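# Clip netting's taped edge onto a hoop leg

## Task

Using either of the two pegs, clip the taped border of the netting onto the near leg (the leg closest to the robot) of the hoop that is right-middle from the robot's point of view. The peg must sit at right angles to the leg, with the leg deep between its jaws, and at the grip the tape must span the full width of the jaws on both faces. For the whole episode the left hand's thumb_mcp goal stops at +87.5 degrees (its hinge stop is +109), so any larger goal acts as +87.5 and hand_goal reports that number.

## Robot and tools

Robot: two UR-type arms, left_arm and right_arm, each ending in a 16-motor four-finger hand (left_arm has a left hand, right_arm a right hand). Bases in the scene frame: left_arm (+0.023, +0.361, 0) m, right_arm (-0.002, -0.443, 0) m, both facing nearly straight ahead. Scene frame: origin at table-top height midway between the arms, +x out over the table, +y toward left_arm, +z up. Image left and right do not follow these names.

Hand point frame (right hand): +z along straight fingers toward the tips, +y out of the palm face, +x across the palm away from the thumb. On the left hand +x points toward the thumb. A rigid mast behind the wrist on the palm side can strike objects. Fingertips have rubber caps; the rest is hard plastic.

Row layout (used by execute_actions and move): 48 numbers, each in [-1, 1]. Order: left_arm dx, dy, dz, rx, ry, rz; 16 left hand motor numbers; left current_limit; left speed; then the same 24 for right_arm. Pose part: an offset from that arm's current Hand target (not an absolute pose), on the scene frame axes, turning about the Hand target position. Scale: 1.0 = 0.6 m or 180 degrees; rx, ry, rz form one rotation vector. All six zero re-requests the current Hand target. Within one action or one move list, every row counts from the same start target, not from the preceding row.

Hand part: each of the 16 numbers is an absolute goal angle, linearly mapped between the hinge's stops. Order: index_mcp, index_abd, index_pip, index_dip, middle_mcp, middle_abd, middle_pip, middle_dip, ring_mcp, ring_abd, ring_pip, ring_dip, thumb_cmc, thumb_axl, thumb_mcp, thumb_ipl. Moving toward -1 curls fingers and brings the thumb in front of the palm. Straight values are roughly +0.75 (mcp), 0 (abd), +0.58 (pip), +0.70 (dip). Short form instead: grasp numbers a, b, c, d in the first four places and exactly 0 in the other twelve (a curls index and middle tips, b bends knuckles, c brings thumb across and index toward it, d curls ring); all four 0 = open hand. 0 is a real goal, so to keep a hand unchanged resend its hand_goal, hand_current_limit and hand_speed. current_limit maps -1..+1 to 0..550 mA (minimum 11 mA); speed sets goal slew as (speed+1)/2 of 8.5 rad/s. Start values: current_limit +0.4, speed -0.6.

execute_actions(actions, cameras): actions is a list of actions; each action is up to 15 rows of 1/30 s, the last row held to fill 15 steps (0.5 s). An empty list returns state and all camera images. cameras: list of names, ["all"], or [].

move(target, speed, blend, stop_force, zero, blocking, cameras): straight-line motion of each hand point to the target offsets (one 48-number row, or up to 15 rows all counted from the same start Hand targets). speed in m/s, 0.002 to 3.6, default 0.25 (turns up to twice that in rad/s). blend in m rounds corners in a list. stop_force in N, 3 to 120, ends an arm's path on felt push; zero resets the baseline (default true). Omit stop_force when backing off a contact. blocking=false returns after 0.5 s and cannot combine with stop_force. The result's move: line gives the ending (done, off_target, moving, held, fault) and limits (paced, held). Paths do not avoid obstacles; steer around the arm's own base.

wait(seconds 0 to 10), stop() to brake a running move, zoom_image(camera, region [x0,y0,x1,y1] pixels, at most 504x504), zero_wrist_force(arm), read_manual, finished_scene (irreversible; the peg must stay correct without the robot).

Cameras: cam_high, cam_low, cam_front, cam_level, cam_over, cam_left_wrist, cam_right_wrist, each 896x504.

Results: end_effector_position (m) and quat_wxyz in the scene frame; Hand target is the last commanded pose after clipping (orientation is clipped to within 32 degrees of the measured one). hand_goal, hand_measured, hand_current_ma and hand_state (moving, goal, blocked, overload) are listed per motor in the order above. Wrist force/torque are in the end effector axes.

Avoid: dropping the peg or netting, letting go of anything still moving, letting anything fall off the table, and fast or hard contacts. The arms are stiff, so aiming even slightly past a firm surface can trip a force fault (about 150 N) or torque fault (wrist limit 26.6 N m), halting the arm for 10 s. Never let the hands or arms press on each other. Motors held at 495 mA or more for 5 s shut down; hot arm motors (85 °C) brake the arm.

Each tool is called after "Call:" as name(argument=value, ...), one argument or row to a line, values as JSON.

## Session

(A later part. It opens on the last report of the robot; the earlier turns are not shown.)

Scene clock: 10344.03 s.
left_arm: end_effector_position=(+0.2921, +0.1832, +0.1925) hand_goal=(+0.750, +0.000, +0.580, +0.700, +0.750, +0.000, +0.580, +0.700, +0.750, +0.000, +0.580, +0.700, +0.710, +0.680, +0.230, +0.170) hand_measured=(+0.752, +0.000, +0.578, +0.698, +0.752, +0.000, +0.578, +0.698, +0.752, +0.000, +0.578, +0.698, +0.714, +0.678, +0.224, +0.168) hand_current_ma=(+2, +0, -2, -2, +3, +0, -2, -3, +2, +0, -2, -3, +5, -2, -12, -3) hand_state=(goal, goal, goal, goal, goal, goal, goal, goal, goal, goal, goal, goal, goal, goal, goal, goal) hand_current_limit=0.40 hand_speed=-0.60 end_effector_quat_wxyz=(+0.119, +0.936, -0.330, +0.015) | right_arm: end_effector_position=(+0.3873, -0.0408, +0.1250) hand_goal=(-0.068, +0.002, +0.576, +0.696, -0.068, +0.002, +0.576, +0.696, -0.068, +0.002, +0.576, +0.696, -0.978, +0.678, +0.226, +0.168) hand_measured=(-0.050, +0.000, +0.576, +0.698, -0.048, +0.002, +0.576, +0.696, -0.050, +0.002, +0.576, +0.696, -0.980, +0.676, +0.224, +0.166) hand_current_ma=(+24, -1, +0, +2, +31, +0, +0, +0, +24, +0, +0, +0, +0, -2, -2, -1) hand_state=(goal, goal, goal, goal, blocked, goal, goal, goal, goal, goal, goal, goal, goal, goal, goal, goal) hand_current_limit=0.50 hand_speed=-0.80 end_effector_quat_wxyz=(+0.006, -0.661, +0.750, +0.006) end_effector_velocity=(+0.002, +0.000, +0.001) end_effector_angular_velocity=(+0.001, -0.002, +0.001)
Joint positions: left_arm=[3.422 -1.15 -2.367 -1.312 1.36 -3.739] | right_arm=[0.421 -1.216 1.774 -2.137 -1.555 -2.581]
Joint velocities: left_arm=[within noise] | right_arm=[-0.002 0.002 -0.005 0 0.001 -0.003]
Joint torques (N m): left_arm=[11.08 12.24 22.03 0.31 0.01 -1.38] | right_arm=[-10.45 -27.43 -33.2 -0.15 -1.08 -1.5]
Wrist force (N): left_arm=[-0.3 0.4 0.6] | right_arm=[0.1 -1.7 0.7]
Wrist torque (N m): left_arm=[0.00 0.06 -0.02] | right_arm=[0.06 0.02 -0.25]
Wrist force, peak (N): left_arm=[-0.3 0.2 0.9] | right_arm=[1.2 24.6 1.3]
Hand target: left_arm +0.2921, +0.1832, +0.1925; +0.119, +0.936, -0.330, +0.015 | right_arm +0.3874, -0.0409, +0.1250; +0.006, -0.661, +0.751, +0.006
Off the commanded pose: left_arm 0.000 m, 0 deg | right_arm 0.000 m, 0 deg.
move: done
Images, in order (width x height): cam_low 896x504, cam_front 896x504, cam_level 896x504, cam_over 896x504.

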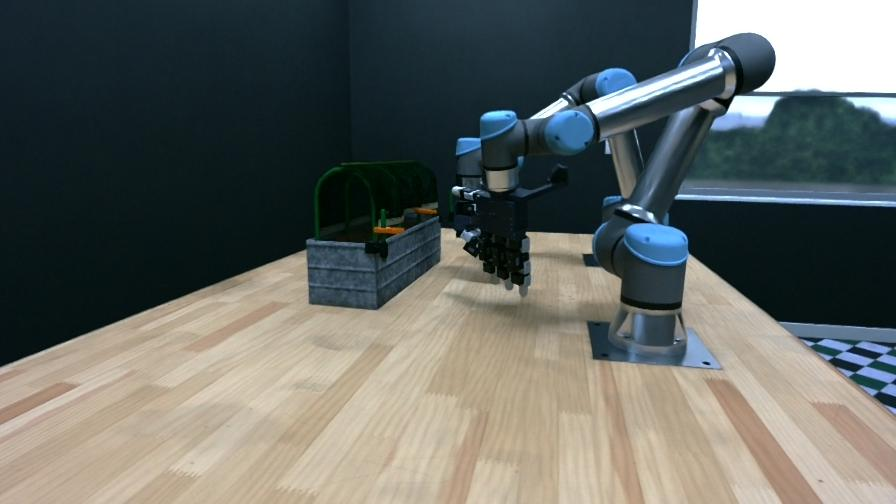

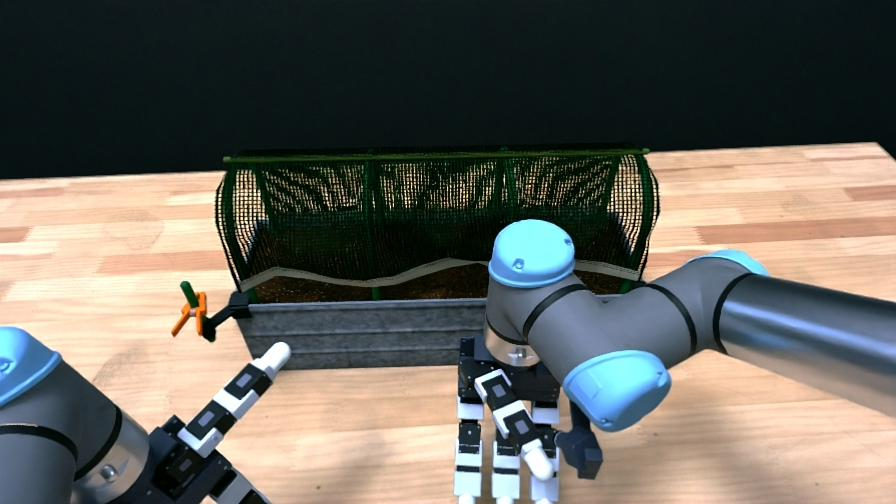

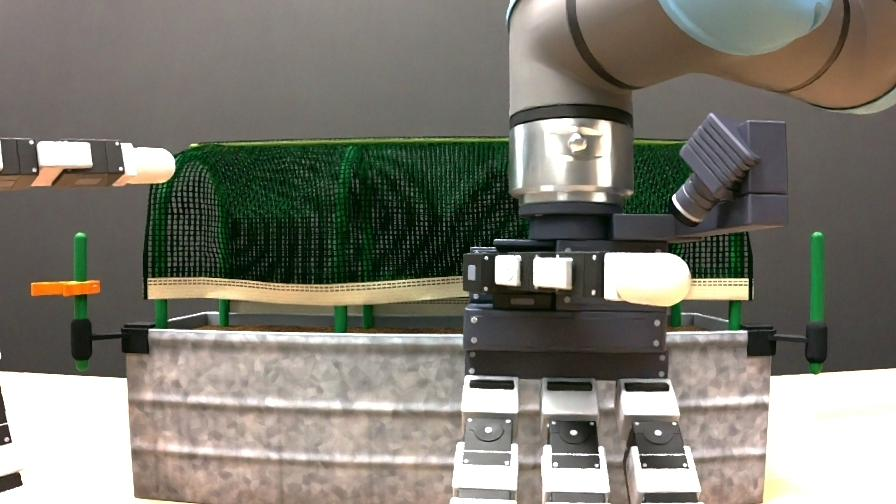

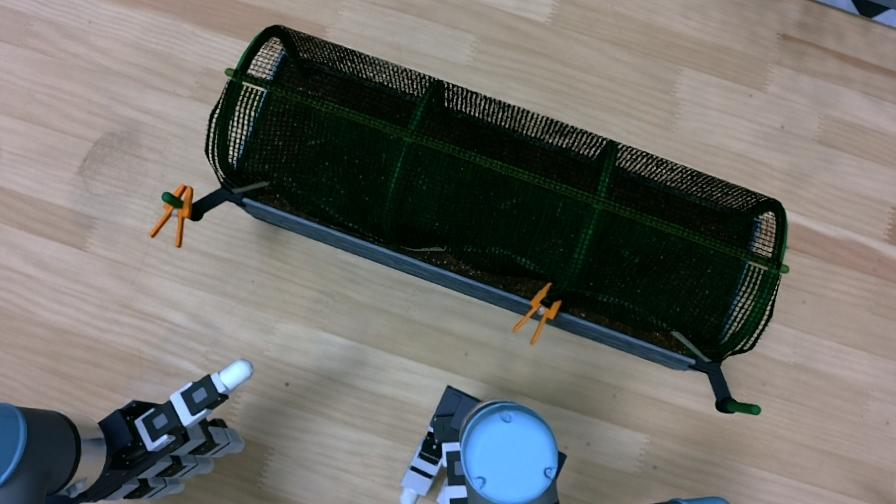

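Call:
move(
  target=[
    [0,0,0,0,0,0,0.75,0,0.58,0.7,0.75,0,0.58,0.7,0.75,0,0.58,0.7,0.71,0.68,0.23,0.17,0.4,-0.6,-0.045,-0.3,0.158,0,0,0,-0.068,0.001,0.576,0.696,-0.068,0.002,0.576,0.696,-0.068,0.002,0.576,0.696,-0.978,0.678,0.226,0.168,0.5,-0.8],
  ],
  speed=0.15,
  cameras=["cam_over","cam_level","cam_low"],
)

Call:
zoom_image(
  camera="cam_level",
  region=[500, 262, 600, 332],
)

Call:
zoom_image(
  camera="cam_level",
  region=[540, 262, 600, 310],
)

Call:
zoom_image(
  camera="cam_level",
  region=[500, 262, 560, 310],
)

Call:
zoom_image(
  camera="cam_over",
  region=[520, 265, 570, 315],
)

Scene clock: 10364.63 s.
left_arm: end_effector_position=(+0.2921, +0.1832, +0.1925) hand_goal=(+0.750, +0.000, +0.580, +0.700, +0.750, +0.000, +0.580, +0.700, +0.750, +0.000, +0.580, +0.700, +0.710, +0.680, +0.230, +0.170) hand_measured=(+0.752, +0.000, +0.578, +0.698, +0.752, +0.000, +0.578, +0.698, +0.752, +0.000, +0.578, +0.698, +0.714, +0.678, +0.224, +0.168) hand_current_ma=(+2, +0, -2, -2, +3, +0, -2, -3, +2, +0, -2, -3, +5, -2, -12, -3) hand_state=(goal, goal, goal, goal, goal, goal, goal, goal, goal, goal, goal, goal, goal, goal, goal, goal) hand_current_limit=0.40 hand_speed=-0.60 end_effector_quat_wxyz=(+0.119, +0.936, -0.330, +0.015) | right_arm: end_effector_position=(+0.3603, -0.2208, +0.2197) hand_goal=(-0.068, +0.002, +0.576, +0.696, -0.068, +0.002, +0.576, +0.696, -0.068, +0.002, +0.576, +0.696, -0.978, +0.678, +0.226, +0.168) hand_measured=(-0.052, +0.000, +0.576, +0.698, -0.048, +0.002, +0.576, +0.696, -0.050, +0.002, +0.576, +0.696, -0.980, +0.676, +0.224, +0.166) hand_current_ma=(+23, -1, +0, +2, +31, +0, +0, +0, +24, +0, +0, +0, +0, -2, -2, -1) hand_state=(goal, goal, goal, goal, blocked, goal, goal, goal, goal, goal, goal, goal, goal, goal, goal, goal) hand_current_limit=0.50 hand_speed=-0.80 end_effector_quat_wxyz=(+0.006, -0.661, +0.751, +0.006)
Joint positions: left_arm=[3.422 -1.15 -2.367 -1.312 1.36 -3.739] | right_arm=[0.101 -1.582 1.945 -1.936 -1.554 -2.901]
Joint torques (N m): left_arm=[10.9 11.55 22.61 0.38 0.06 -1.45] | right_arm=[-2.7 -23.95 -35.6 -2.85 1.14 0.08]
Wrist force (N): left_arm=[-0.2 0.3 0.7] | right_arm=[0.5 -1.6 0.0]
Wrist torque (N m): left_arm=[-0.03 0.04 0.00] | right_arm=[0.09 -0.02 -0.20]
Wrist force, peak (N): left_arm=[-0.5 0.3 0.8] | right_arm=[2.0 -1.6 -0.4]
Hand target: left_arm +0.2921, +0.1832, +0.1925; +0.119, +0.936, -0.330, +0.015 | right_arm +0.3604, -0.2209, +0.2198; +0.006, -0.661, +0.751, +0.006
Off the commanded pose: left_arm 0.000 m, 0 deg | right_arm 0.000 m, 0 deg.
move: done
Images, in order (width x height): cam_low 896x504, cam_level 896x504, cam_over 896x504.

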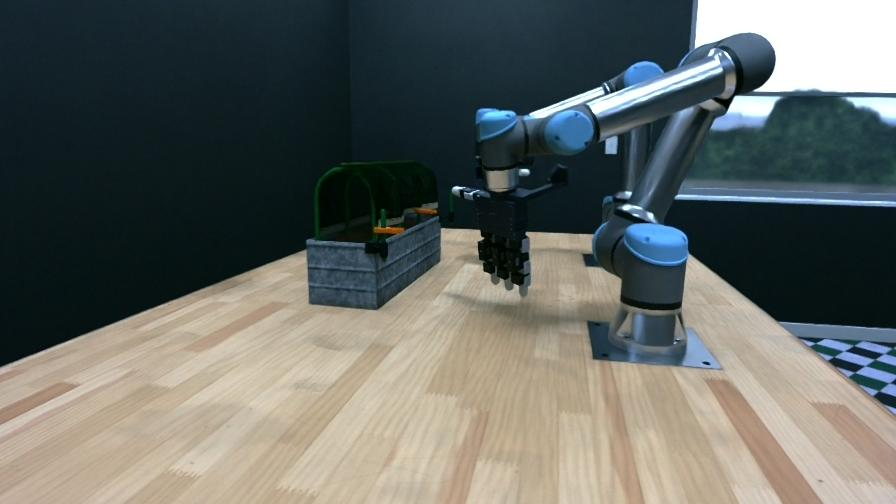

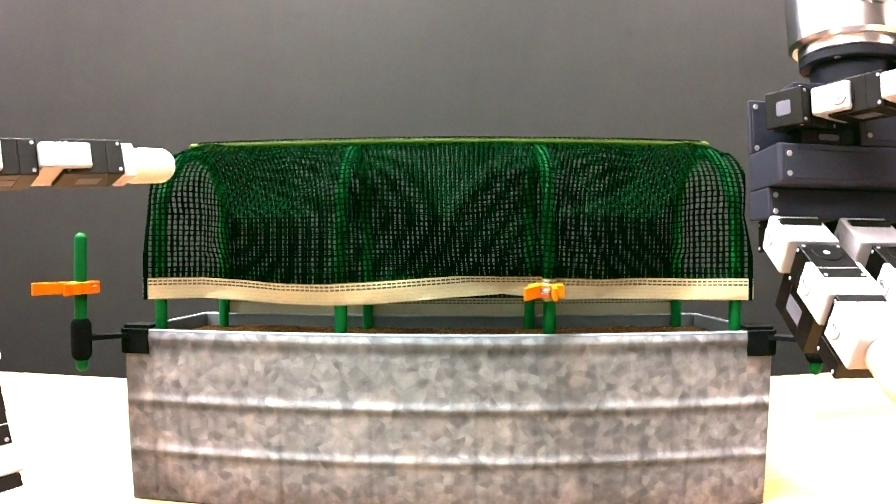

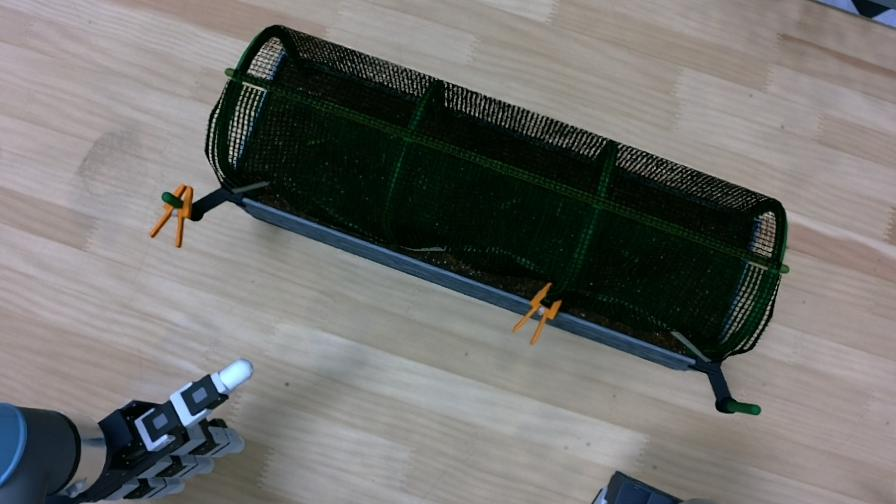

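Scaled by 5.040.

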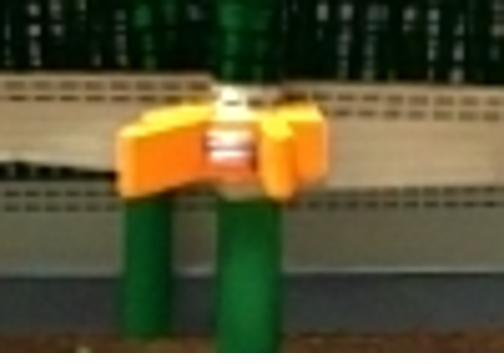

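Scaled by 8.400.

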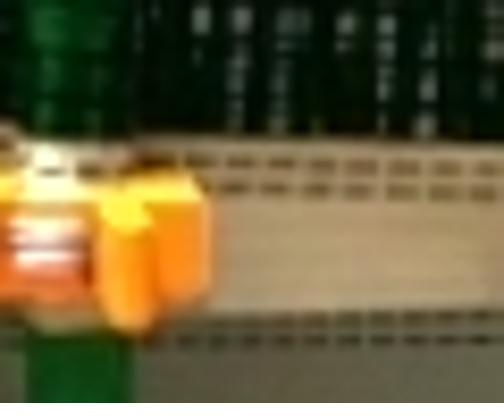

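Scaled by 8.400.

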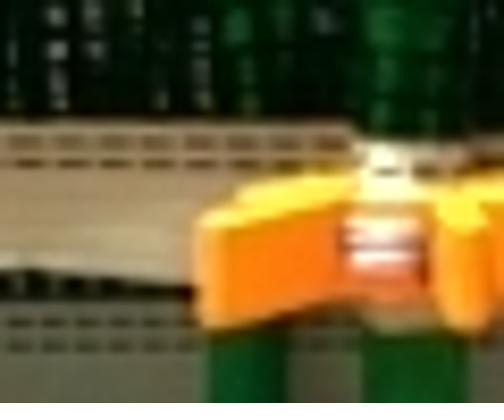

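Scaled by 10.080.

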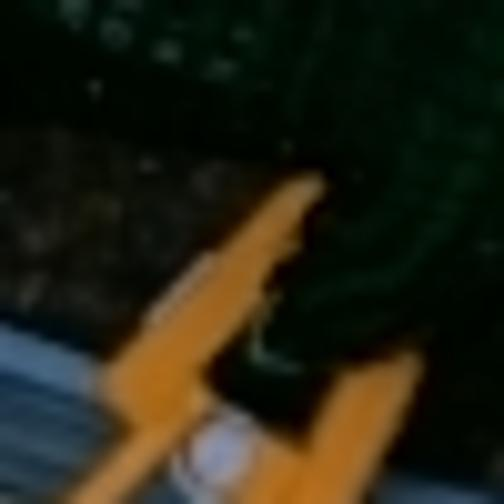

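Call:
finished_scene(
)

The scene is finished: the task was done.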